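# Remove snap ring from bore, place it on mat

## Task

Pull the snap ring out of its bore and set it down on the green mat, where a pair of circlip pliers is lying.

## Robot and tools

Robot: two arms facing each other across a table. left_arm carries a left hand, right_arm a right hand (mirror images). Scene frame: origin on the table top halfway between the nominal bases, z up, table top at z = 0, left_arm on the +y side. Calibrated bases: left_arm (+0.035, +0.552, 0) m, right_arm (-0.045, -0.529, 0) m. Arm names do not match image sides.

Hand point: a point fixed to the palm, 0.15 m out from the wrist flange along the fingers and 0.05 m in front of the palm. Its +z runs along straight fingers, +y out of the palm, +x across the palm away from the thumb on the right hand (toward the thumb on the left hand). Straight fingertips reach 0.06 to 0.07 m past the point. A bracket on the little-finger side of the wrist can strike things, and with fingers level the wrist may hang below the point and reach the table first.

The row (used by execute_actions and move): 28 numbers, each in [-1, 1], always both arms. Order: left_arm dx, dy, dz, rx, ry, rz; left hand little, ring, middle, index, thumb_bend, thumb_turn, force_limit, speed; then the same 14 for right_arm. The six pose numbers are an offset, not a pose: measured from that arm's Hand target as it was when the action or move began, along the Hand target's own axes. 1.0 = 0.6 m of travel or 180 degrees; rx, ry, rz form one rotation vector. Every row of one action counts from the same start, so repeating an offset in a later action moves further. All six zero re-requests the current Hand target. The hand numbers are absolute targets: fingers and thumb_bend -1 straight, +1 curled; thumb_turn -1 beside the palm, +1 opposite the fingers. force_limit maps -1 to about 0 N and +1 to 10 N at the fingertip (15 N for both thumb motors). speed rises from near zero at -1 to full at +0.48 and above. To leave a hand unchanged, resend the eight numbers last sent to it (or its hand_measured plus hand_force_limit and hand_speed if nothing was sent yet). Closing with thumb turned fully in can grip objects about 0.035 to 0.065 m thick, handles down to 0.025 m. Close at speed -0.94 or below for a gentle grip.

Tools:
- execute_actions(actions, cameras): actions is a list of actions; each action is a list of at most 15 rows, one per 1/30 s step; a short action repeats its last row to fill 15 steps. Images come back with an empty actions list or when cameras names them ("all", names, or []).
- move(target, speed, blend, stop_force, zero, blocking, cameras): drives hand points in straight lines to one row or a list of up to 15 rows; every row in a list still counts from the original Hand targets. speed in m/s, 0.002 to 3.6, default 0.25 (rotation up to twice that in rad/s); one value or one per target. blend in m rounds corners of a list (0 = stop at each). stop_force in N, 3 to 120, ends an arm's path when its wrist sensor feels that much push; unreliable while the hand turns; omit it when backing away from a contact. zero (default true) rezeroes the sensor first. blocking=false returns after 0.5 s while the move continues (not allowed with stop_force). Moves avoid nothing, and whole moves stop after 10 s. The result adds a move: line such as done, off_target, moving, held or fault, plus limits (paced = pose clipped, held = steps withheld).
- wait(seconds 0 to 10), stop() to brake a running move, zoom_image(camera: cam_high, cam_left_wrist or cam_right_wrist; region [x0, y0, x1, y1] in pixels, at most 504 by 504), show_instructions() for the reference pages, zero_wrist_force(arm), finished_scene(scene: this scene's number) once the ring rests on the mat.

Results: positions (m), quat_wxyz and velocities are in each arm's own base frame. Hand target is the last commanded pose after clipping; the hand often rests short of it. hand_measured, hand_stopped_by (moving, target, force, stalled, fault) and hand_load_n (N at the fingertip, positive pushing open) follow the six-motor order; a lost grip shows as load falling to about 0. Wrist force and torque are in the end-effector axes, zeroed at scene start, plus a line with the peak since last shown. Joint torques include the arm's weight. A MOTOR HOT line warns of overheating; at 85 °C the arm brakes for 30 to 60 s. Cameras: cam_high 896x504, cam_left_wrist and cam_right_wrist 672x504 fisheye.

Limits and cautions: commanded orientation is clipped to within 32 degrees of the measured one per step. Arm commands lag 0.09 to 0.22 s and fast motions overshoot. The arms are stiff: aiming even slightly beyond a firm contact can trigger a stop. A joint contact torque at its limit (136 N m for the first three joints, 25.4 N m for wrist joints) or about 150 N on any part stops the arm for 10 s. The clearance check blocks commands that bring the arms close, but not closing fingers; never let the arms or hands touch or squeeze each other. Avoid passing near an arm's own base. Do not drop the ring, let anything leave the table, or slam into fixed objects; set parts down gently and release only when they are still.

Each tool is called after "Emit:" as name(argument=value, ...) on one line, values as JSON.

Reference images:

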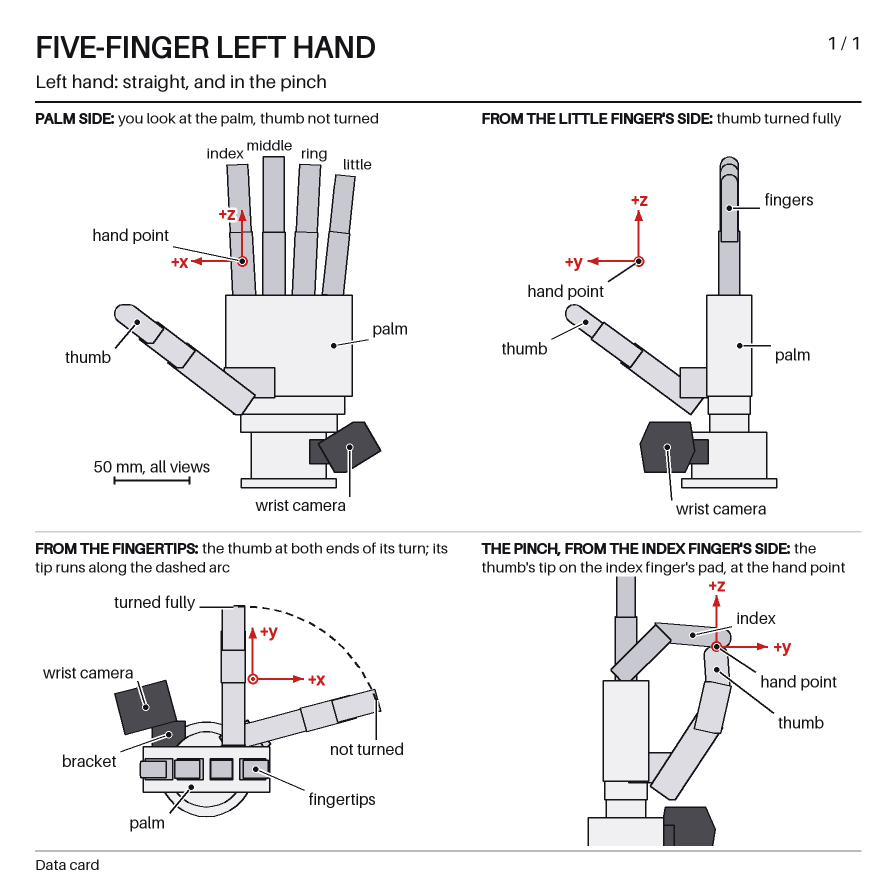

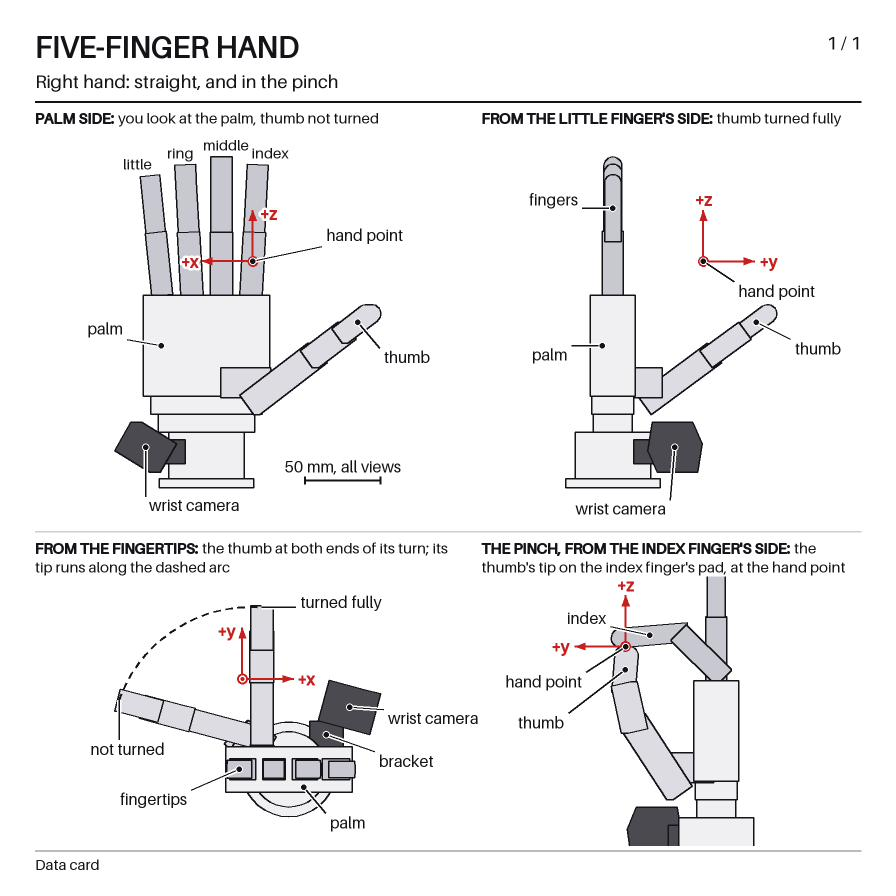

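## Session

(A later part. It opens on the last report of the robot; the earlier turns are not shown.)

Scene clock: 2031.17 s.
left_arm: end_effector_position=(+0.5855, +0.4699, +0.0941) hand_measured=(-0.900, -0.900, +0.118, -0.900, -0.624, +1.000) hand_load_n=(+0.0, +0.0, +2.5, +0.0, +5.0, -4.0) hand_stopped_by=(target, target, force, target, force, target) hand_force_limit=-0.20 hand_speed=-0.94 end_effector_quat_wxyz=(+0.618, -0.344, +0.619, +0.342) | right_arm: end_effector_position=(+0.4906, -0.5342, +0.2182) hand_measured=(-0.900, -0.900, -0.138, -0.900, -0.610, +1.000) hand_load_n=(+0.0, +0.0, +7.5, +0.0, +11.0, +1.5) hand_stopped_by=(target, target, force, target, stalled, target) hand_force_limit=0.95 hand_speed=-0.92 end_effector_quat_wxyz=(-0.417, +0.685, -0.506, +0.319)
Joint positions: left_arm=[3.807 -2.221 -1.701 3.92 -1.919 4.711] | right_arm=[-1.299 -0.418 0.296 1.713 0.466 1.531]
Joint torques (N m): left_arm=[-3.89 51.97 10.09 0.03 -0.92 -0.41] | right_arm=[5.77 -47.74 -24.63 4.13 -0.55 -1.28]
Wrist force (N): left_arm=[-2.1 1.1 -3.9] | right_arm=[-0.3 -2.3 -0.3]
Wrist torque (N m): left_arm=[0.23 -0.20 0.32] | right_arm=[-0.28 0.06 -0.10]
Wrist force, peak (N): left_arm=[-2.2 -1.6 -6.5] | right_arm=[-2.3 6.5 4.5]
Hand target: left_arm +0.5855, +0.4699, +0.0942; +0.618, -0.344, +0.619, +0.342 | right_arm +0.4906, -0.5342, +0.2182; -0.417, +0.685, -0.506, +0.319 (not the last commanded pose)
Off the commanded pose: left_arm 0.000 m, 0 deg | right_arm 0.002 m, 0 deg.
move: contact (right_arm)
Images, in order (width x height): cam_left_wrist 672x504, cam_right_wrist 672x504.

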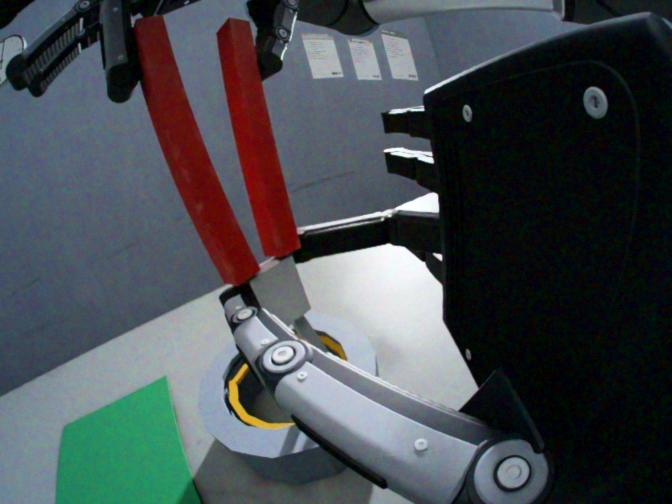

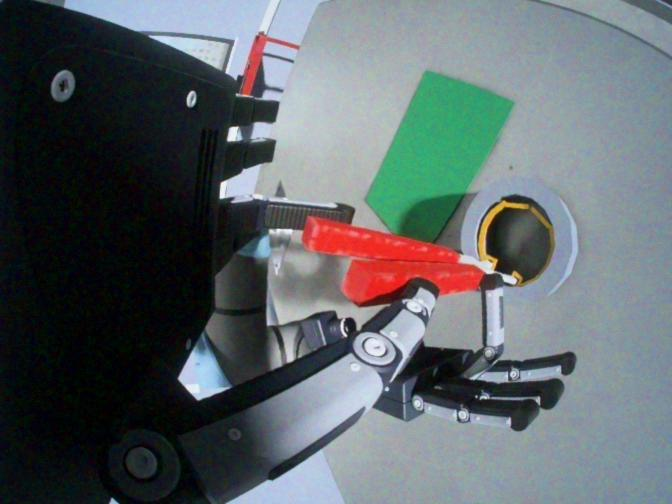

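Emit:
move(target=[0,0.0016,0.0012,0,0,0,-0.9,-0.9,0.6,-0.9,-0.56,1,-0.2,-0.94,0.0025,0,0.0001,0,0,0,-0.9,-0.9,-0.08,-0.9,-0.6,1,0.95,-0.92], speed=0.006)

Emit:
execute_actions(actions=[[[0,0,0,0,0,0,-0.9,-0.9,0.6,-0.9,-0.56,1,-0.2,-0.94,0,0,0,0,0,0,-0.9,-0.9,-0.35,-0.9,-0.76,1,0.95,-0.94]],[[0,0,0,0,0,0,-0.9,-0.9,0.6,-0.9,-0.56,1,-0.2,-0.94,0,0,0,0,0,0,-0.9,-0.9,-0.35,-0.9,-0.76,1,0.95,-0.94]]], cameras=["cam_left_wrist", "cam_right_wrist"])

Emit:
zoom_image(camera="cam_right_wrist", region=[460, 180, 580, 300])

Scene clock: 2101.57 s.
left_arm: end_effector_position=(+0.5850, +0.4710, +0.0943) hand_measured=(-0.900, -0.900, +0.118, -0.900, -0.624, +1.000) hand_load_n=(+0.0, +0.0, +3.0, +0.0, +4.5, -2.5) hand_stopped_by=(target, target, force, target, force, target) hand_force_limit=-0.20 hand_speed=-0.94 end_effector_quat_wxyz=(+0.618, -0.344, +0.618, +0.342) | right_arm: end_effector_position=(+0.4911, -0.5356, +0.2182) hand_measured=(-0.900, -0.900, -0.138, -0.900, -0.610, +1.000) hand_load_n=(+0.0, +0.0, +7.5, +0.0, +10.5, +2.0) hand_stopped_by=(target, target, force, target, stalled, target) hand_force_limit=0.95 hand_speed=-0.92 end_effector_quat_wxyz=(-0.417, +0.685, -0.506, +0.319)
Joint positions: left_arm=[3.809 -2.221 -1.7 3.92 -1.916 4.711] | right_arm=[-1.299 -0.405 0.27 1.726 0.466 1.532]
Joint torques (N m): left_arm=[3.82 34.98 24.31 -0.52 0.76 -0.31] | right_arm=[10.79 -62.69 -11.57 2.94 -1.92 0.58]
Wrist force (N): left_arm=[0.3 -0.8 -4.3] | right_arm=[0.1 -1.1 0.4]
Wrist torque (N m): left_arm=[0.19 -0.25 0.33] | right_arm=[-0.29 0.05 -0.08]
Wrist force, peak (N): left_arm=[-0.5 -0.9 -5.9] | right_arm=[-0.6 -3.1 -0.8]
Hand target: left_arm +0.5850, +0.4710, +0.0942; +0.618, -0.344, +0.619, +0.342 | right_arm +0.4911, -0.5356, +0.2182; -0.417, +0.685, -0.506, +0.319
Off the commanded pose: left_arm 0.000 m, 0 deg | right_arm 0.000 m, 0 deg.
move: done

Scene clock: 2103.57 s.
left_arm: end_effector_position=(+0.5850, +0.4710, +0.0942) hand_measured=(-0.900, -0.900, +0.118, -0.900, -0.626, +1.000) hand_load_n=(+0.0, +0.0, +7.5, +0.0, +9.0, -4.5) hand_stopped_by=(target, target, force, target, force, target) hand_force_limit=-0.20 hand_speed=-0.94 end_effector_quat_wxyz=(+0.618, -0.344, +0.618, +0.342) | right_arm: end_effector_position=(+0.4911, -0.5356, +0.2182) hand_measured=(-0.900, -0.900, -0.350, -0.900, -0.760, +1.000) hand_load_n=(+0.0, +0.0, +2.0, +0.0, +0.0, +0.0) hand_stopped_by=(target, target, target, target, target, target) hand_force_limit=0.95 hand_speed=-0.94 end_effector_quat_wxyz=(-0.417, +0.685, -0.506, +0.319)
Joint positions: left_arm=[3.809 -2.221 -1.7 3.92 -1.917 4.711] | right_arm=[-1.299 -0.405 0.271 1.726 0.466 1.532]
Joint torques (N m): left_arm=[-7.24 37.5 20.88 3.69 1.34 0.21] | right_arm=[7.14 -58.68 -13.7 0.99 -2.19 -1.51]
Wrist force (N): left_arm=[4.7 0.5 -1.8] | right_arm=[-1.0 -3.3 2.2]
Wrist torque (N m): left_arm=[0.27 -0.05 0.32] | right_arm=[-0.14 0.03 -0.16]
Wrist force, peak (N): left_arm=[4.1 5.2 -2.8] | right_arm=[-1.0 -3.4 2.3]
Hand target: left_arm +0.5850, +0.4710, +0.0942; +0.618, -0.344, +0.619, +0.342 | right_arm +0.4911, -0.5356, +0.2182; -0.417, +0.685, -0.506, +0.319
Off the commanded pose: left_arm 0.000 m, 0 deg | right_arm 0.000 m, 0 deg.
Images, in order (width x height): cam_left_wrist 672x504, cam_right_wrist 672x504.

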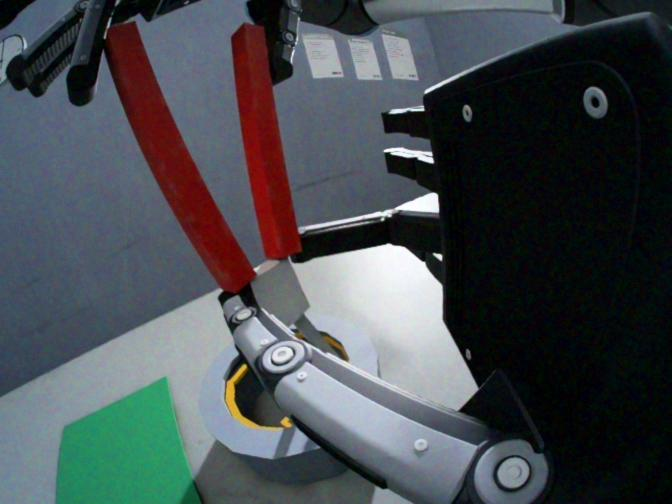

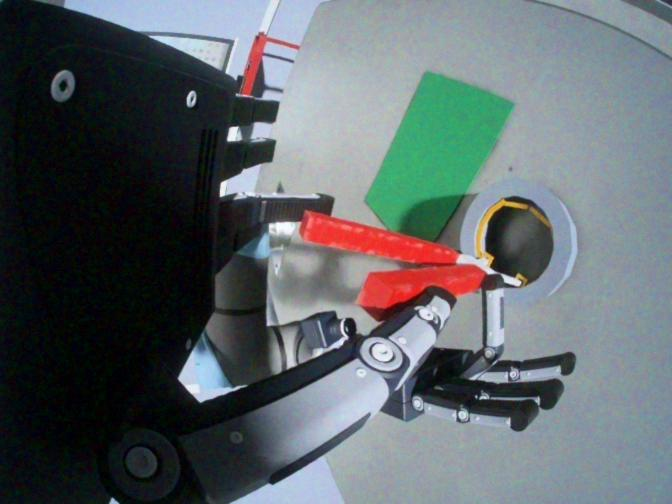

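Scaled by 4.200 from the camera's 672x504 image, which has a finer 960x720 frame.

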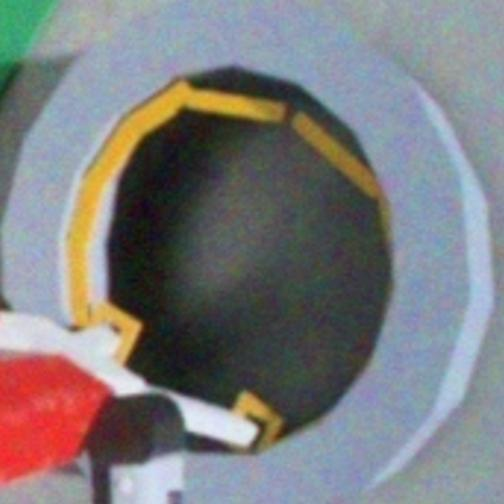

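Emit:
move(target=[0,0,0,0,0,0,-0.9,-0.9,0.6,-0.9,-0.56,1,-0.2,-0.94,-0.0003,0.01786,0.00896,0,0,0,-0.9,-0.9,-0.38,-0.9,-0.8,1,0.95,-0.94], speed=0.02, cameras=["all"])

Emit:
zoom_image(camera="cam_high", region=[435, 80, 505, 130])

Emit:
zoom_image(camera="cam_left_wrist", region=[60, 0, 400, 340])

Scene clock: 2113.50 s.
left_arm: end_effector_position=(+0.5851, +0.4710, +0.0942) hand_measured=(-0.900, -0.900, +0.118, -0.900, -0.626, +1.000) hand_load_n=(+0.0, +0.0, +9.5, +0.0, +7.5, -5.5) hand_stopped_by=(target, target, force, target, force, target) hand_force_limit=-0.20 hand_speed=-0.94 end_effector_quat_wxyz=(+0.618, -0.344, +0.619, +0.342) | right_arm: end_effector_position=(+0.4911, -0.5356, +0.2062) hand_measured=(-0.900, -0.900, -0.380, -0.900, -0.800, +1.000) hand_load_n=(+0.0, +0.0, +3.0, +0.0, +0.0, +0.0) hand_stopped_by=(target, target, target, target, target, target) hand_force_limit=0.95 hand_speed=-0.94 end_effector_quat_wxyz=(-0.417, +0.685, -0.506, +0.319)
Joint positions: left_arm=[3.809 -2.221 -1.7 3.92 -1.916 4.711] | right_arm=[-1.299 -0.416 0.324 1.684 0.466 1.532]
Joint torques (N m): left_arm=[-4.96 50.29 15.37 3.73 -0.85 1.08] | right_arm=[-5.71 -59.42 -24.19 4.04 0 1.84]
Wrist force (N): left_arm=[6.3 -2.6 0.0] | right_arm=[-0.7 -5.4 3.7]
Wrist torque (N m): left_arm=[0.26 -0.01 0.38] | right_arm=[-0.18 0.04 -0.17]
Wrist force, peak (N): left_arm=[7.5 -3.2 0.3] | right_arm=[-0.6 -6.5 3.8]
Hand target: left_arm +0.5850, +0.4710, +0.0942; +0.618, -0.344, +0.619, +0.342 | right_arm +0.4911, -0.5356, +0.2062; -0.417, +0.685, -0.506, +0.319
Off the commanded pose: left_arm 0.000 m, 0 deg | right_arm 0.000 m, 0 deg.
move: done

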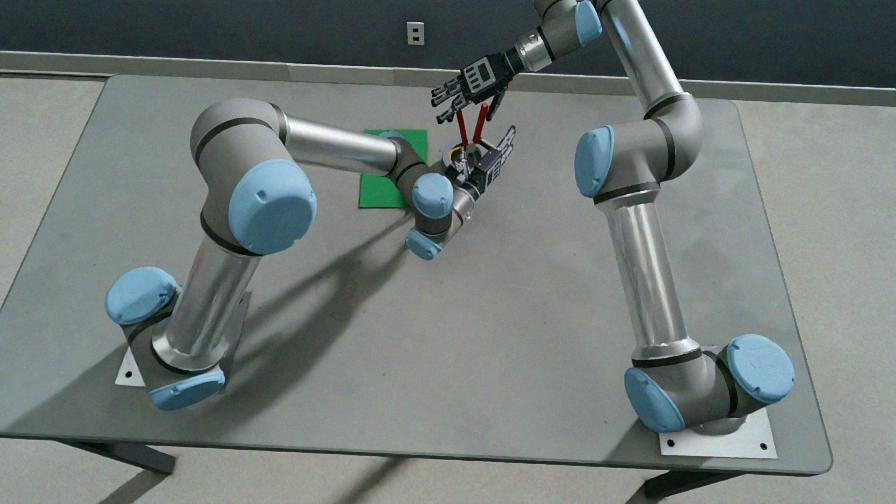

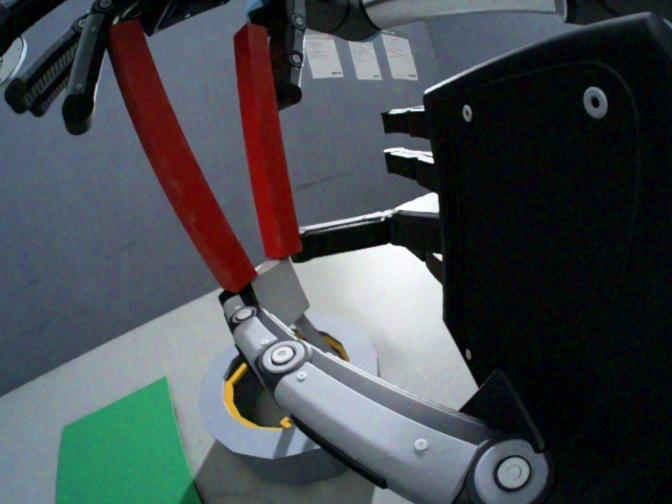

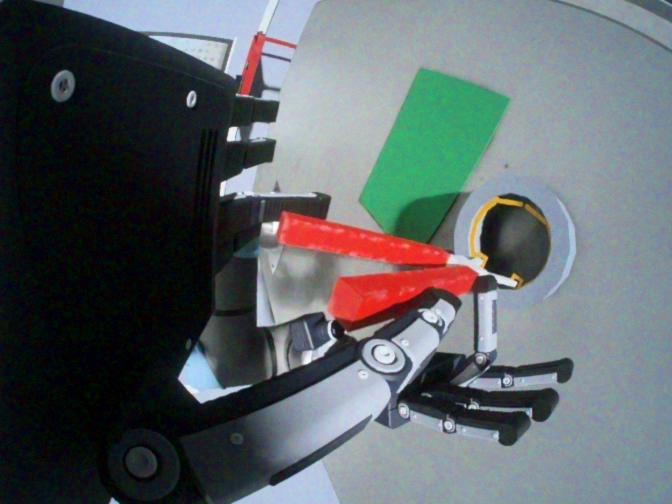

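Scaled by 7.200 from the camera's 896x504 image, which has a finer 1280x720 frame.

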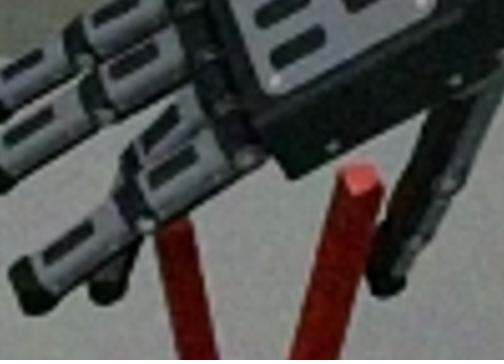

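Scaled by 1.482 from the camera's 672x504 image, which has a finer 960x720 frame.

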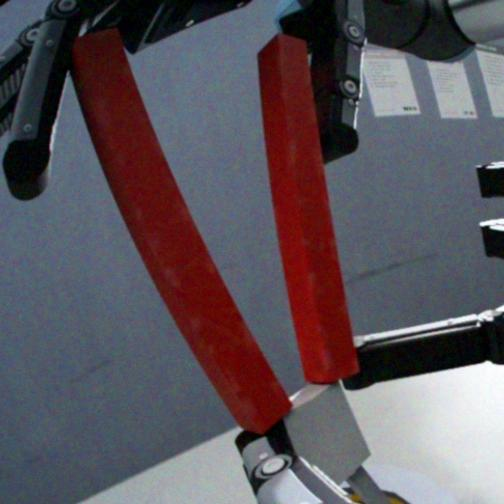

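Emit:
move(target=[0,0,0,0,0,0,-0.9,-0.9,0.6,-0.9,-0.56,1,-0.2,-0.94,-0.0002,-0.003,0.00595,0,0,0,-0.9,-0.9,-0.38,-0.9,-0.8,1,0.95,-0.94], speed=0.02)

Emit:
execute_actions(actions=[[[0,0,0,0,0,0,-0.9,-0.9,0.6,-0.9,-0.56,1,-0.2,-0.94,0,0,0,0,0,0,-0.9,-0.9,-0.3,-0.9,-0.74,1,0.3,-0.9]],[[0,0,0,0,0,0,-0.9,-0.9,0.6,-0.9,-0.56,1,-0.2,-0.94,0,0,0,0,0,0,-0.9,-0.9,-0.3,-0.9,-0.74,1,0.3,-0.9]]])

Emit:
execute_actions(actions=[[[0,0,0,0,0,0,-0.9,-0.9,0.6,-0.9,-0.56,1,-0.2,-0.94,0,0,0,0,0,0,-0.9,-0.9,-0.22,-0.9,-0.68,1,0.7,-0.9]],[[0,0,0,0,0,0,-0.9,-0.9,0.6,-0.9,-0.56,1,-0.2,-0.94,0,0,0,0,0,0,-0.9,-0.9,-0.22,-0.9,-0.68,1,0.7,-0.9]]], cameras=["cam_left_wrist", "cam_right_wrist"])

Emit:
zoom_image(camera="cam_left_wrist", region=[60, 0, 400, 340])

Scene clock: 2120.60 s.
left_arm: end_effector_position=(+0.5850, +0.4710, +0.0942) hand_measured=(-0.900, -0.900, +0.118, -0.900, -0.626, +1.000) hand_load_n=(+0.0, +0.0, +5.5, +0.0, +8.0, -2.0) hand_stopped_by=(target, target, force, target, force, target) hand_force_limit=-0.20 hand_speed=-0.94 end_effector_quat_wxyz=(+0.618, -0.344, +0.618, +0.342) | right_arm: end_effector_position=(+0.4949, -0.5343, +0.2062) hand_measured=(-0.900, -0.900, -0.380, -0.900, -0.800, +1.000) hand_load_n=(+0.0, +0.0, +0.0, +0.0, +0.0, +0.0) hand_stopped_by=(target, target, target, target, target, target) hand_force_limit=0.95 hand_speed=-0.94 end_effector_quat_wxyz=(-0.417, +0.685, -0.506, +0.319)
Joint positions: left_arm=[3.809 -2.221 -1.7 3.92 -1.917 4.711] | right_arm=[-1.293 -0.411 0.309 1.681 0.465 1.545]
Joint torques (N m): left_arm=[5.99 59.58 9.61 3.72 0.51 1.53] | right_arm=[-0.66 -56.39 -12.79 2.72 -3.5 -1.04]
Wrist force (N): left_arm=[3.5 1.0 -4.0] | right_arm=[-1.1 -1.8 1.6]
Wrist torque (N m): left_arm=[0.21 -0.12 0.27] | right_arm=[-0.20 0.12 -0.19]
Wrist force, peak (N): left_arm=[6.6 -2.9 -0.2] | right_arm=[-0.6 -5.2 3.7]
Hand target: left_arm +0.5850, +0.4710, +0.0942; +0.618, -0.344, +0.619, +0.342 | right_arm +0.4949, -0.5344, +0.2062; -0.417, +0.685, -0.506, +0.319
Off the commanded pose: left_arm 0.000 m, 0 deg | right_arm 0.000 m, 0 deg.
move: done

Scene clock: 2121.80 s.
left_arm: end_effector_position=(+0.5851, +0.4710, +0.0942) hand_measured=(-0.900, -0.900, +0.118, -0.900, -0.626, +1.000) hand_load_n=(+0.0, +0.0, +6.0, +0.0, +6.5, -1.5) hand_stopped_by=(target, target, force, target, force, target) hand_force_limit=-0.20 hand_speed=-0.94 end_effector_quat_wxyz=(+0.618, -0.344, +0.619, +0.342) | right_arm: end_effector_position=(+0.4949, -0.5344, +0.2062) hand_measured=(-0.900, -0.900, -0.302, -0.900, -0.746, +1.000) hand_load_n=(+0.0, +0.0, +5.0, +0.0, +7.5, +1.0) hand_stopped_by=(target, target, target, target, target, target) hand_force_limit=0.30 hand_speed=-0.90 end_effector_quat_wxyz=(-0.417, +0.685, -0.506, +0.319)
Joint positions: left_arm=[3.809 -2.221 -1.7 3.92 -1.916 4.711] | right_arm=[-1.293 -0.411 0.309 1.681 0.465 1.545]
Joint torques (N m): left_arm=[6.29 59.23 8.01 3.7 -2.08 1.65] | right_arm=[-15.52 -65.15 -12.44 4.24 0.84 -2.11]
Wrist force (N): left_arm=[3.1 -1.4 -2.3] | right_arm=[-0.5 -3.0 2.6]
Wrist torque (N m): left_arm=[0.26 -0.15 0.33] | right_arm=[-0.13 0.08 -0.21]
Wrist force, peak (N): left_arm=[6.7 -2.4 -0.6] | right_arm=[-0.3 -5.4 3.0]
Hand target: left_arm +0.5850, +0.4710, +0.0942; +0.618, -0.344, +0.619, +0.342 | right_arm +0.4949, -0.5344, +0.2062; -0.417, +0.685, -0.506, +0.319
Off the commanded pose: left_arm 0.000 m, 0 deg | right_arm 0.000 m, 0 deg.

Scene clock: 2123.00 s.
left_arm: end_effector_position=(+0.5850, +0.4710, +0.0943) hand_measured=(-0.900, -0.900, +0.118, -0.900, -0.626, +1.000) hand_load_n=(+0.0, -0.5, +3.5, +0.0, +5.5, -1.5) hand_stopped_by=(target, target, force, target, force, target) hand_force_limit=-0.20 hand_speed=-0.94 end_effector_quat_wxyz=(+0.618, -0.344, +0.618, +0.342) | right_arm: end_effector_position=(+0.4948, -0.5344, +0.2062) hand_measured=(-0.900, -0.900, -0.222, -0.900, -0.690, +1.000) hand_load_n=(+0.0, +0.0, +5.0, +0.0, +11.5, +1.5) hand_stopped_by=(target, target, target, target, stalled, target) hand_force_limit=0.70 hand_speed=-0.90 end_effector_quat_wxyz=(-0.417, +0.685, -0.506, +0.319)
Joint positions: left_arm=[3.809 -2.221 -1.7 3.92 -1.917 4.711] | right_arm=[-1.293 -0.411 0.309 1.681 0.465 1.545]
Joint torques (N m): left_arm=[6.21 48.25 7.04 1.49 0.72 0.73] | right_arm=[-10.41 -61.95 -12.75 4.03 -2.63 -1.9]
Wrist force (N): left_arm=[-0.1 0.3 -3.5] | right_arm=[-0.7 0.1 1.6]
Wrist torque (N m): left_arm=[0.21 -0.28 0.33] | right_arm=[-0.17 0.08 -0.15]
Wrist force, peak (N): left_arm=[-0.8 0.4 -4.2] | right_arm=[-0.4 -4.0 2.1]
Hand target: left_arm +0.5850, +0.4710, +0.0942; +0.618, -0.344, +0.619, +0.342 | right_arm +0.4949, -0.5344, +0.2062; -0.417, +0.685, -0.506, +0.319
Off the commanded pose: left_arm 0.000 m, 0 deg | right_arm 0.000 m, 0 deg.
Images, in order (width x height): cam_left_wrist 672x504, cam_right_wrist 672x504.

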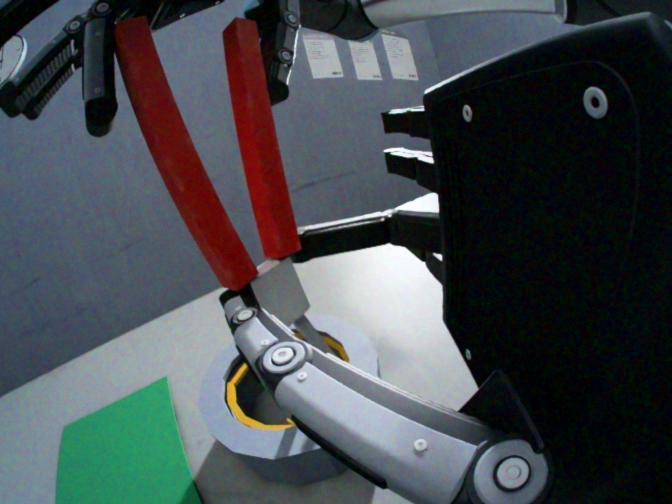

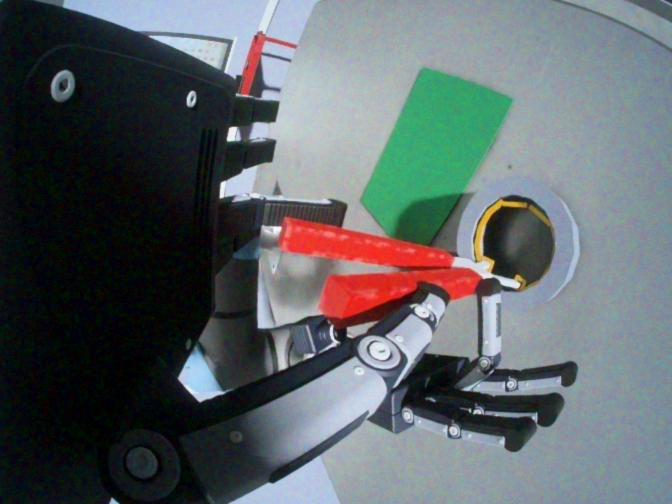

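Scaled by 1.482 from the camera's 672x504 image, which has a finer 960x720 frame.

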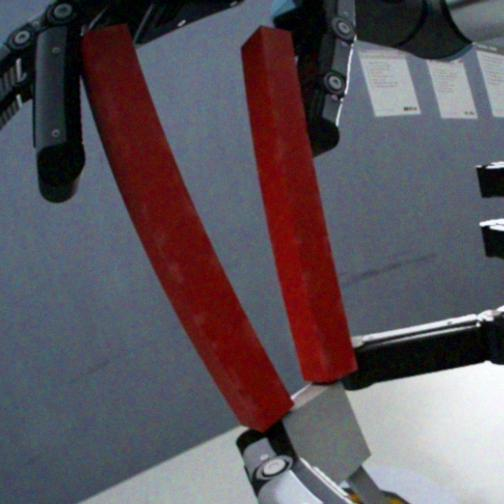

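Emit:
execute_actions(actions=[[[0,0,0,0,0,0,-0.9,-0.9,0.6,-0.9,-0.56,1,-0.2,-0.94,0,0,0,0,0,0,-0.9,-0.9,-0.12,-0.9,-0.62,1,0.95,-0.9]],[[0,0,0,0,0,0,-0.9,-0.9,0.6,-0.9,-0.56,1,-0.2,-0.94,0,0,0,0,0,0,-0.9,-0.9,-0.12,-0.9,-0.62,1,0.95,-0.9]]], cameras=["cam_left_wrist", "cam_right_wrist"])

Emit:
zoom_image(camera="cam_left_wrist", region=[60, 0, 400, 340])

Emit:
zoom_image(camera="cam_right_wrist", region=[460, 180, 580, 300])

Scene clock: 2141.60 s.
left_arm: end_effector_position=(+0.5851, +0.4710, +0.0942) hand_measured=(-0.900, -0.900, +0.118, -0.900, -0.624, +1.000) hand_load_n=(+0.0, +0.0, +2.5, +0.0, +3.0, +0.0) hand_stopped_by=(target, target, force, target, force, target) hand_force_limit=-0.20 hand_speed=-0.94 end_effector_quat_wxyz=(+0.618, -0.344, +0.619, +0.342) | right_arm: end_effector_position=(+0.4949, -0.5344, +0.2062) hand_measured=(-0.900, -0.900, -0.122, -0.900, -0.632, +1.000) hand_load_n=(+0.0, +0.0, +6.0, +0.0, +14.5, +2.5) hand_stopped_by=(target, target, target, target, force, target) hand_force_limit=0.95 hand_speed=-0.90 end_effector_quat_wxyz=(-0.417, +0.685, -0.506, +0.319)
Joint positions: left_arm=[3.809 -2.221 -1.7 3.92 -1.916 4.711] | right_arm=[-1.293 -0.411 0.309 1.681 0.465 1.545]
Joint torques (N m): left_arm=[6.11 31.96 6.7 0.43 -0.75 -1.8] | right_arm=[6.57 -51.4 -17.21 3.79 -3.05 -1.47]
Wrist force (N): left_arm=[1.1 0.1 -3.2] | right_arm=[-0.9 1.5 2.4]
Wrist torque (N m): left_arm=[0.22 -0.29 0.28] | right_arm=[-0.15 0.06 -0.13]
Wrist force, peak (N): left_arm=[-0.5 0.8 -3.8] | right_arm=[-1.2 1.6 2.9]
Hand target: left_arm +0.5850, +0.4710, +0.0942; +0.618, -0.344, +0.619, +0.342 | right_arm +0.4949, -0.5344, +0.2062; -0.417, +0.685, -0.506, +0.319
Off the commanded pose: left_arm 0.000 m, 0 deg | right_arm 0.000 m, 0 deg.
Images, in order (width x height): cam_left_wrist 672x504, cam_right_wrist 672x504.

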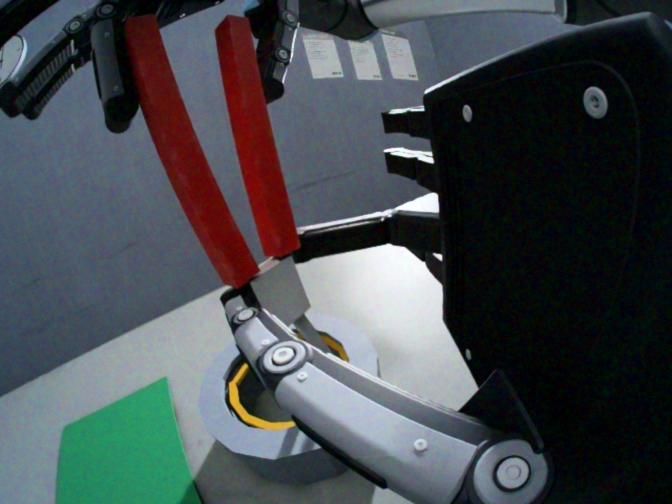

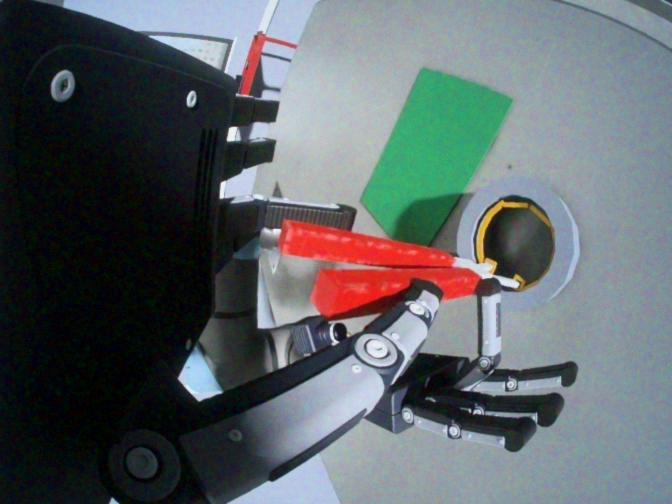

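Scaled by 1.482 from the camera's 672x504 image, which has a finer 960x720 frame.

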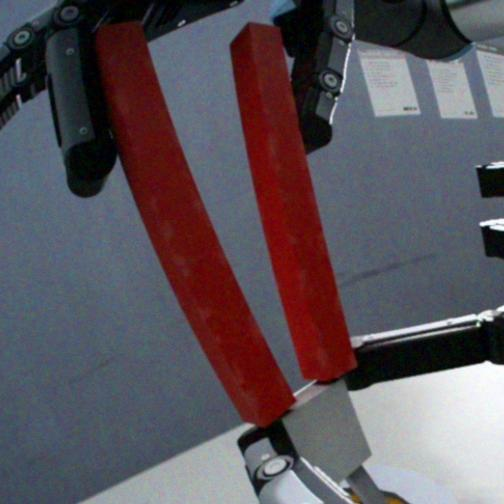

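Scaled by 4.200 from the camera's 672x504 image, which has a finer 960x720 frame.

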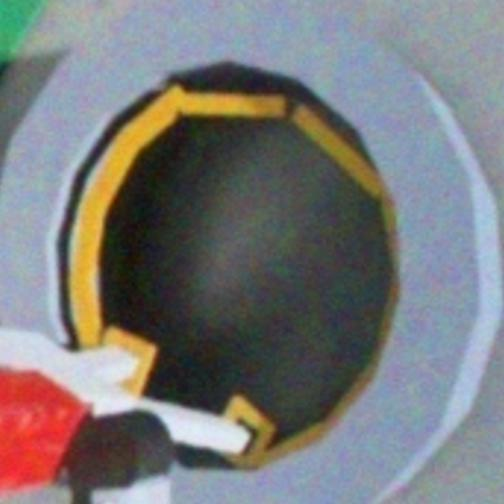

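Emit:
move(target=[0,-0.00015,-0.00283,0,0,0,-0.9,-0.9,0.6,-0.9,-0.56,1,-0.2,-0.94,-0.00189,-0.00097,0.00188,0,0,0,-0.9,-0.9,-0.12,-0.9,-0.62,1,0.95,-0.9], speed=0.006, cameras=["cam_right_wrist"])

Emit:
zoom_image(camera="cam_right_wrist", region=[460, 180, 580, 300])

Scene clock: 2147.60 s.
left_arm: end_effector_position=(+0.5842, +0.4695, +0.0942) hand_measured=(-0.900, -0.900, +0.118, -0.900, -0.624, +1.000) hand_load_n=(+0.0, +0.0, +3.0, +0.0, +2.5, +0.5) hand_stopped_by=(target, target, force, target, force, target) hand_force_limit=-0.20 hand_speed=-0.94 end_effector_quat_wxyz=(+0.618, -0.344, +0.619, +0.342) | right_arm: end_effector_position=(+0.4958, -0.5329, +0.2062) hand_measured=(-0.900, -0.900, -0.122, -0.900, -0.632, +1.000) hand_load_n=(+0.0, +0.0, +6.0, +0.0, +13.5, +3.0) hand_stopped_by=(target, target, target, target, force, target) hand_force_limit=0.95 hand_speed=-0.90 end_effector_quat_wxyz=(-0.417, +0.685, -0.506, +0.319)
Joint positions: left_arm=[3.807 -2.218 -1.705 3.922 -1.918 4.711] | right_arm=[-1.291 -0.417 0.322 1.671 0.465 1.549]
Joint torques (N m): left_arm=[-6.17 55.84 11.81 3.52 -1.73 -1.67] | right_arm=[7.09 -61.89 -20.25 1.65 -0.49 1.69]
Wrist force (N): left_arm=[1.7 0.7 -1.0] | right_arm=[-1.4 0.4 2.7]
Wrist torque (N m): left_arm=[0.31 -0.21 0.23] | right_arm=[-0.18 0.03 -0.12]
Wrist force, peak (N): left_arm=[1.2 0.0 -3.4] | right_arm=[-1.1 1.5 2.9]
Hand target: left_arm +0.5842, +0.4695, +0.0942; +0.618, -0.344, +0.619, +0.342 | right_arm +0.4957, -0.5329, +0.2062; -0.417, +0.685, -0.506, +0.319
Off the commanded pose: left_arm 0.000 m, 0 deg | right_arm 0.000 m, 0 deg.
move: done
Images, in order (width x height): cam_right_wrist 672x504.

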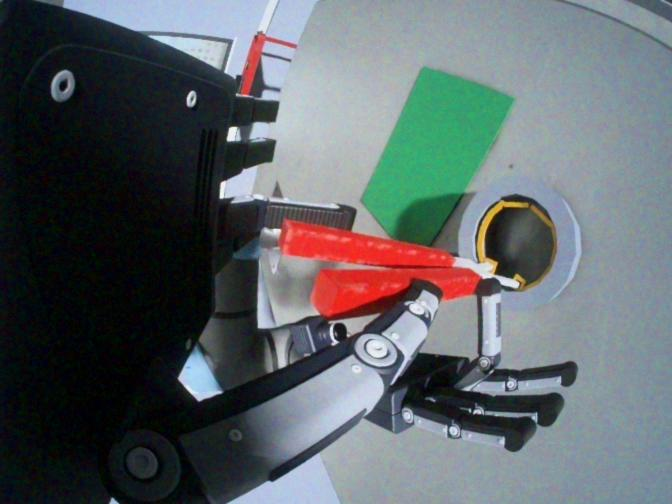

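Scaled by 4.200 from the camera's 672x504 image, which has a finer 960x720 frame.

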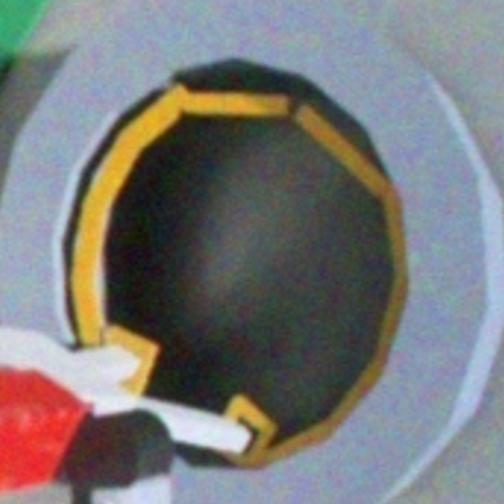

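Emit:
move(target=[0,0.00101,-0.00133,0,0,0,-0.9,-0.9,0.6,-0.9,-0.56,1,-0.2,-0.94,-0.00004,-0.00075,0.00149,0,0,0,-0.9,-0.9,-0.12,-0.9,-0.62,1,0.95,-0.9], speed=0.006)

Emit:
move(target=[-0.005,0,0,0,0,0,-0.9,-0.9,0.6,-0.9,-0.56,1,-0.2,-0.94,0.0001,-0.00446,-0.00224,0,0,0,-0.9,-0.9,-0.12,-0.9,-0.62,1,0.95,-0.9], speed=0.006, stop_force=7, cameras=["cam_right_wrist", "cam_left_wrist"])

Emit:
zoom_image(camera="cam_right_wrist", region=[460, 180, 580, 300])

Emit:
zoom_image(camera="cam_right_wrist", region=[480, 250, 528, 290])

Scene clock: 2153.20 s.
left_arm: end_effector_position=(+0.5833, +0.4691, +0.0942) hand_measured=(-0.900, -0.900, +0.118, -0.900, -0.624, +1.000) hand_load_n=(+0.0, +0.0, +3.5, +0.0, +2.0, +1.0) hand_stopped_by=(target, target, force, target, force, target) hand_force_limit=-0.20 hand_speed=-0.94 end_effector_quat_wxyz=(+0.618, -0.344, +0.619, +0.342) | right_arm: end_effector_position=(+0.4967, -0.5326, +0.2062) hand_measured=(-0.900, -0.900, -0.122, -0.900, -0.632, +1.000) hand_load_n=(+0.0, +0.0, +5.5, +0.0, +13.0, +4.0) hand_stopped_by=(target, target, target, target, force, target) hand_force_limit=0.95 hand_speed=-0.90 end_effector_quat_wxyz=(-0.417, +0.685, -0.506, +0.319)
Joint positions: left_arm=[3.808 -2.217 -1.708 3.924 -1.917 4.711] | right_arm=[-1.29 -0.416 0.318 1.671 0.465 1.552]
Joint torques (N m): left_arm=[6.18 57.03 10.18 3.64 1.47 -1.41] | right_arm=[8.45 -52 -22.98 0.85 -3.75 1.49]
Wrist force (N): left_arm=[2.1 1.0 -0.3] | right_arm=[-2.0 0.0 2.4]
Wrist torque (N m): left_arm=[0.31 -0.23 0.22] | right_arm=[-0.25 0.07 -0.12]
Wrist force, peak (N): left_arm=[2.1 0.8 -1.7] | right_arm=[-2.0 1.2 2.9]
Hand target: left_arm +0.5833, +0.4691, +0.0942; +0.618, -0.344, +0.619, +0.342 | right_arm +0.4967, -0.5326, +0.2062; -0.417, +0.685, -0.506, +0.319
Off the commanded pose: left_arm 0.000 m, 0 deg | right_arm 0.000 m, 0 deg.
move: done

Scene clock: 2154.67 s.
left_arm: end_effector_position=(+0.5833, +0.4692, +0.0973) hand_measured=(-0.900, -0.900, +0.118, -0.900, -0.624, +1.000) hand_load_n=(+0.0, +0.0, +2.0, +0.0, +3.5, +2.0) hand_stopped_by=(target, target, force, target, force, target) hand_force_limit=-0.20 hand_speed=-0.94 end_effector_quat_wxyz=(+0.618, -0.344, +0.618, +0.342) | right_arm: end_effector_position=(+0.4967, -0.5326, +0.2092) hand_measured=(-0.900, -0.900, -0.122, -0.900, -0.632, +1.000) hand_load_n=(+0.0, +0.0, +5.0, +0.0, +14.0, +3.0) hand_stopped_by=(target, target, target, target, force, target) hand_force_limit=0.95 hand_speed=-0.90 end_effector_quat_wxyz=(-0.417, +0.685, -0.506, +0.319)
Joint positions: left_arm=[3.808 -2.212 -1.707 3.918 -1.917 4.711] | right_arm=[-1.29 -0.413 0.305 1.681 0.465 1.552]
Joint torques (N m): left_arm=[3.43 35.52 21.29 4.09 0.86 -1.25] | right_arm=[-0.68 -59.92 -12.42 1 -3.47 -1.54]
Wrist force (N): left_arm=[4.7 1.0 -3.4] | right_arm=[-1.3 2.9 2.2]
Wrist torque (N m): left_arm=[0.21 -0.30 0.18] | right_arm=[-0.20 0.07 -0.11]
Wrist force, peak (N): left_arm=[5.0 0.6 -4.0] | right_arm=[-1.4 4.5 3.0]
Hand target: left_arm +0.5833, +0.4691, +0.0972; +0.618, -0.344, +0.619, +0.342 | right_arm +0.4967, -0.5326, +0.2092; -0.417, +0.685, -0.506, +0.319
Off the commanded pose: left_arm 0.000 m, 0 deg | right_arm 0.000 m, 0 deg.
move: done
Images, in order (width x height): cam_left_wrist 672x504, cam_right_wrist 672x504.

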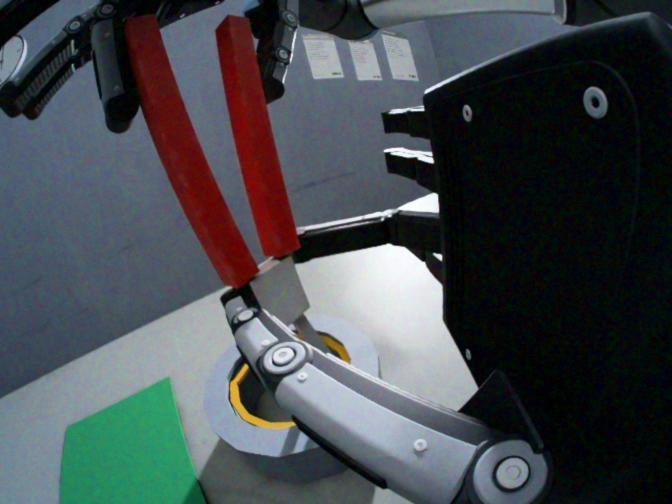

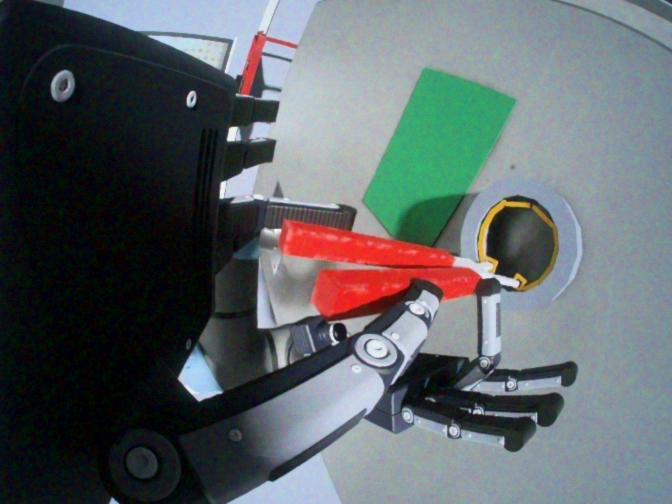

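Scaled by 4.200 from the camera's 672x504 image, which has a finer 960x720 frame.

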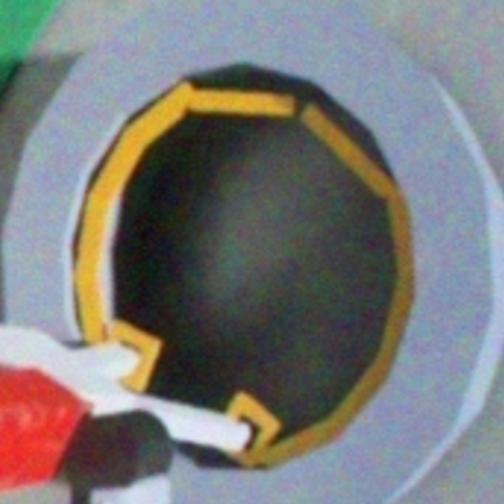

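Scaled by 10.500 from the camera's 672x504 image, which has a finer 960x720 frame.

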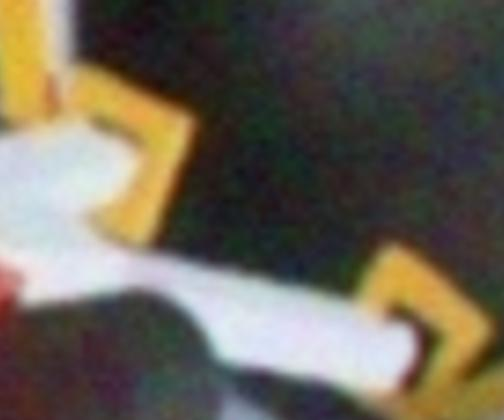

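Emit:
zoom_image(camera="cam_left_wrist", region=[190, 300, 400, 480])

Emit:
zoom_image(camera="cam_right_wrist", region=[470, 195, 520, 245])

Scaled by 2.400 from the camera's 672x504 image, which has a finer 960x720 frame.

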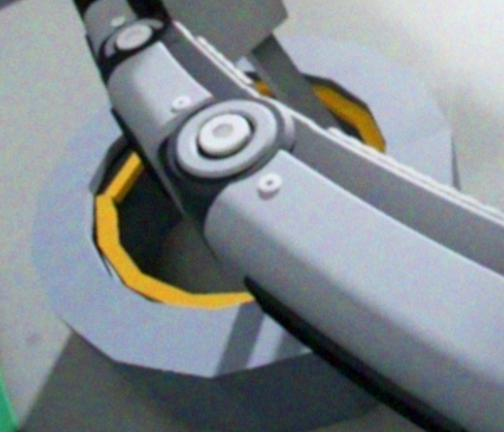

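Scaled by 10.080 from the camera's 672x504 image, which has a finer 960x720 frame.

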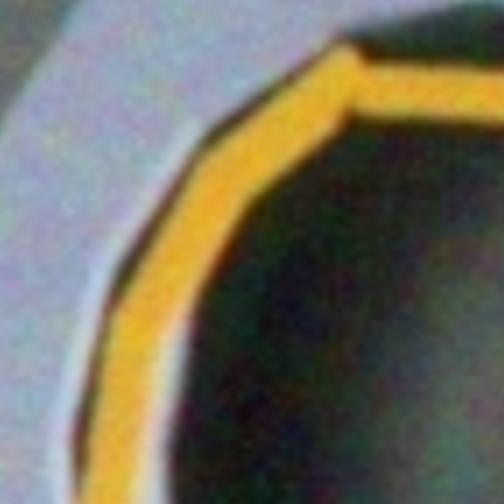

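Emit:
move(target=[-0.0067,0,0,0,0,0,-0.9,-0.9,0.6,-0.9,-0.56,1,-0.2,-0.94,0.0001,-0.00595,-0.00299,0,0,0,-0.9,-0.9,-0.12,-0.9,-0.62,1,0.95,-0.9], speed=0.006, stop_force=6, cameras=["cam_right_wrist", "cam_left_wrist"])

Emit:
zoom_image(camera="cam_right_wrist", region=[460, 180, 580, 300])

Emit:
zoom_image(camera="cam_right_wrist", region=[480, 250, 528, 290])

Emit:
zoom_image(camera="cam_left_wrist", region=[190, 300, 400, 480])

Scene clock: 2168.17 s.
left_arm: end_effector_position=(+0.5833, +0.4692, +0.1013) hand_measured=(-0.900, -0.900, +0.118, -0.900, -0.624, +1.000) hand_load_n=(+0.0, +0.0, +2.0, +0.0, +4.5, +2.5) hand_stopped_by=(target, target, force, target, force, target) hand_force_limit=-0.20 hand_speed=-0.94 end_effector_quat_wxyz=(+0.618, -0.344, +0.618, +0.342) | right_arm: end_effector_position=(+0.4967, -0.5326, +0.2132) hand_measured=(-0.900, -0.900, -0.122, -0.900, -0.632, +1.000) hand_load_n=(+0.0, +0.0, +5.5, +0.0, +14.5, +2.0) hand_stopped_by=(target, target, target, target, force, target) hand_force_limit=0.95 hand_speed=-0.90 end_effector_quat_wxyz=(-0.417, +0.685, -0.506, +0.319)
Joint positions: left_arm=[3.808 -2.205 -1.705 3.909 -1.917 4.711] | right_arm=[-1.29 -0.41 0.287 1.695 0.465 1.552]
Joint torques (N m): left_arm=[2.62 35.92 20.57 4.24 0.5 -0.66] | right_arm=[-9.22 -58.18 -12.91 1.02 -1.89 1.27]
Wrist force (N): left_arm=[5.0 1.2 -4.0] | right_arm=[-1.1 2.8 1.3]
Wrist torque (N m): left_arm=[0.17 -0.31 0.18] | right_arm=[-0.26 0.04 -0.11]
Wrist force, peak (N): left_arm=[5.0 1.6 -4.4] | right_arm=[-1.8 6.9 3.8]
Hand target: left_arm +0.5833, +0.4691, +0.1013; +0.618, -0.344, +0.619, +0.342 | right_arm +0.4967, -0.5326, +0.2132; -0.417, +0.685, -0.506, +0.319
Off the commanded pose: left_arm 0.000 m, 0 deg | right_arm 0.000 m, 0 deg.
move: done
Images, in order (width x height): cam_left_wrist 672x504, cam_right_wrist 672x504.

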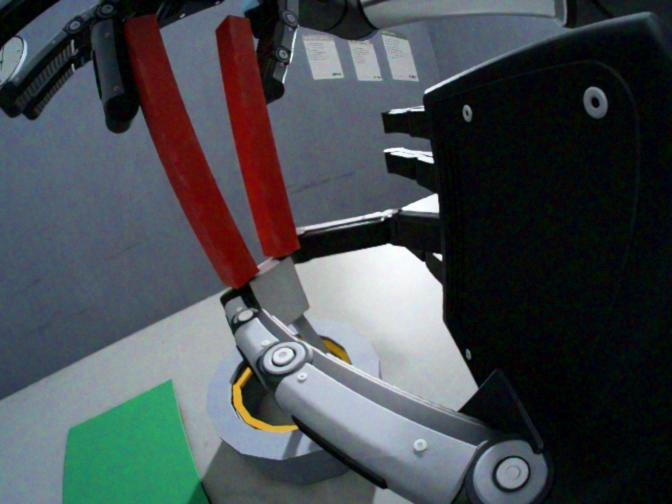

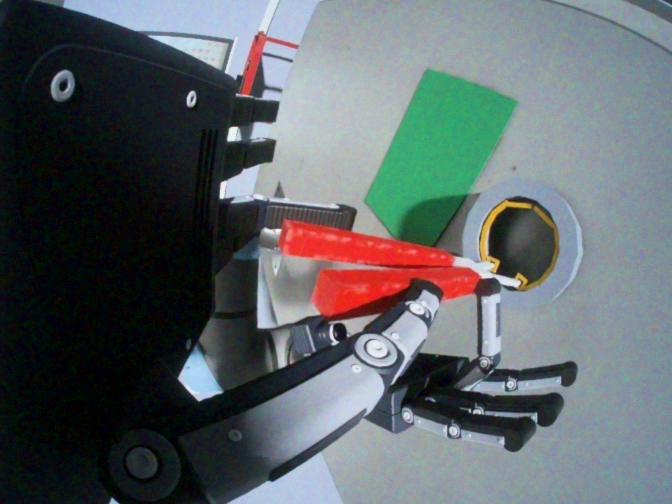

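Scaled by 4.200 from the camera's 672x504 image, which has a finer 960x720 frame.

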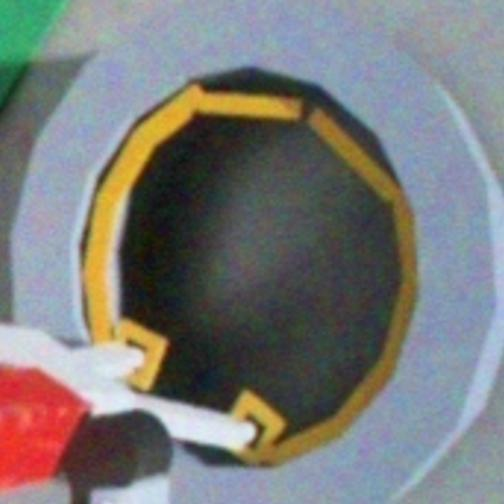

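Scaled by 10.500 from the camera's 672x504 image, which has a finer 960x720 frame.

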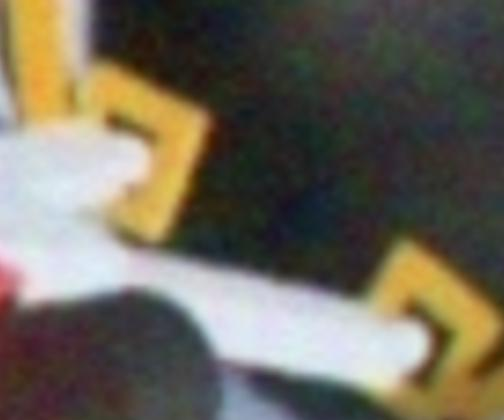

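Scaled by 2.400 from the camera's 672x504 image, which has a finer 960x720 frame.

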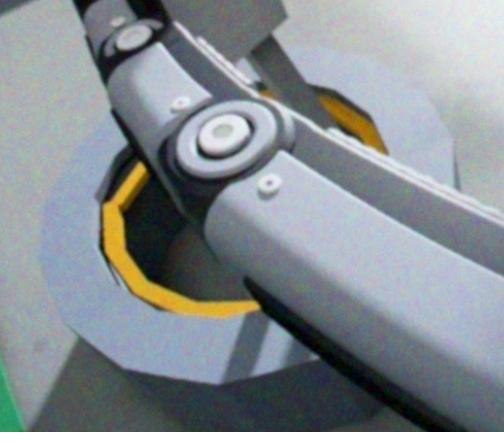

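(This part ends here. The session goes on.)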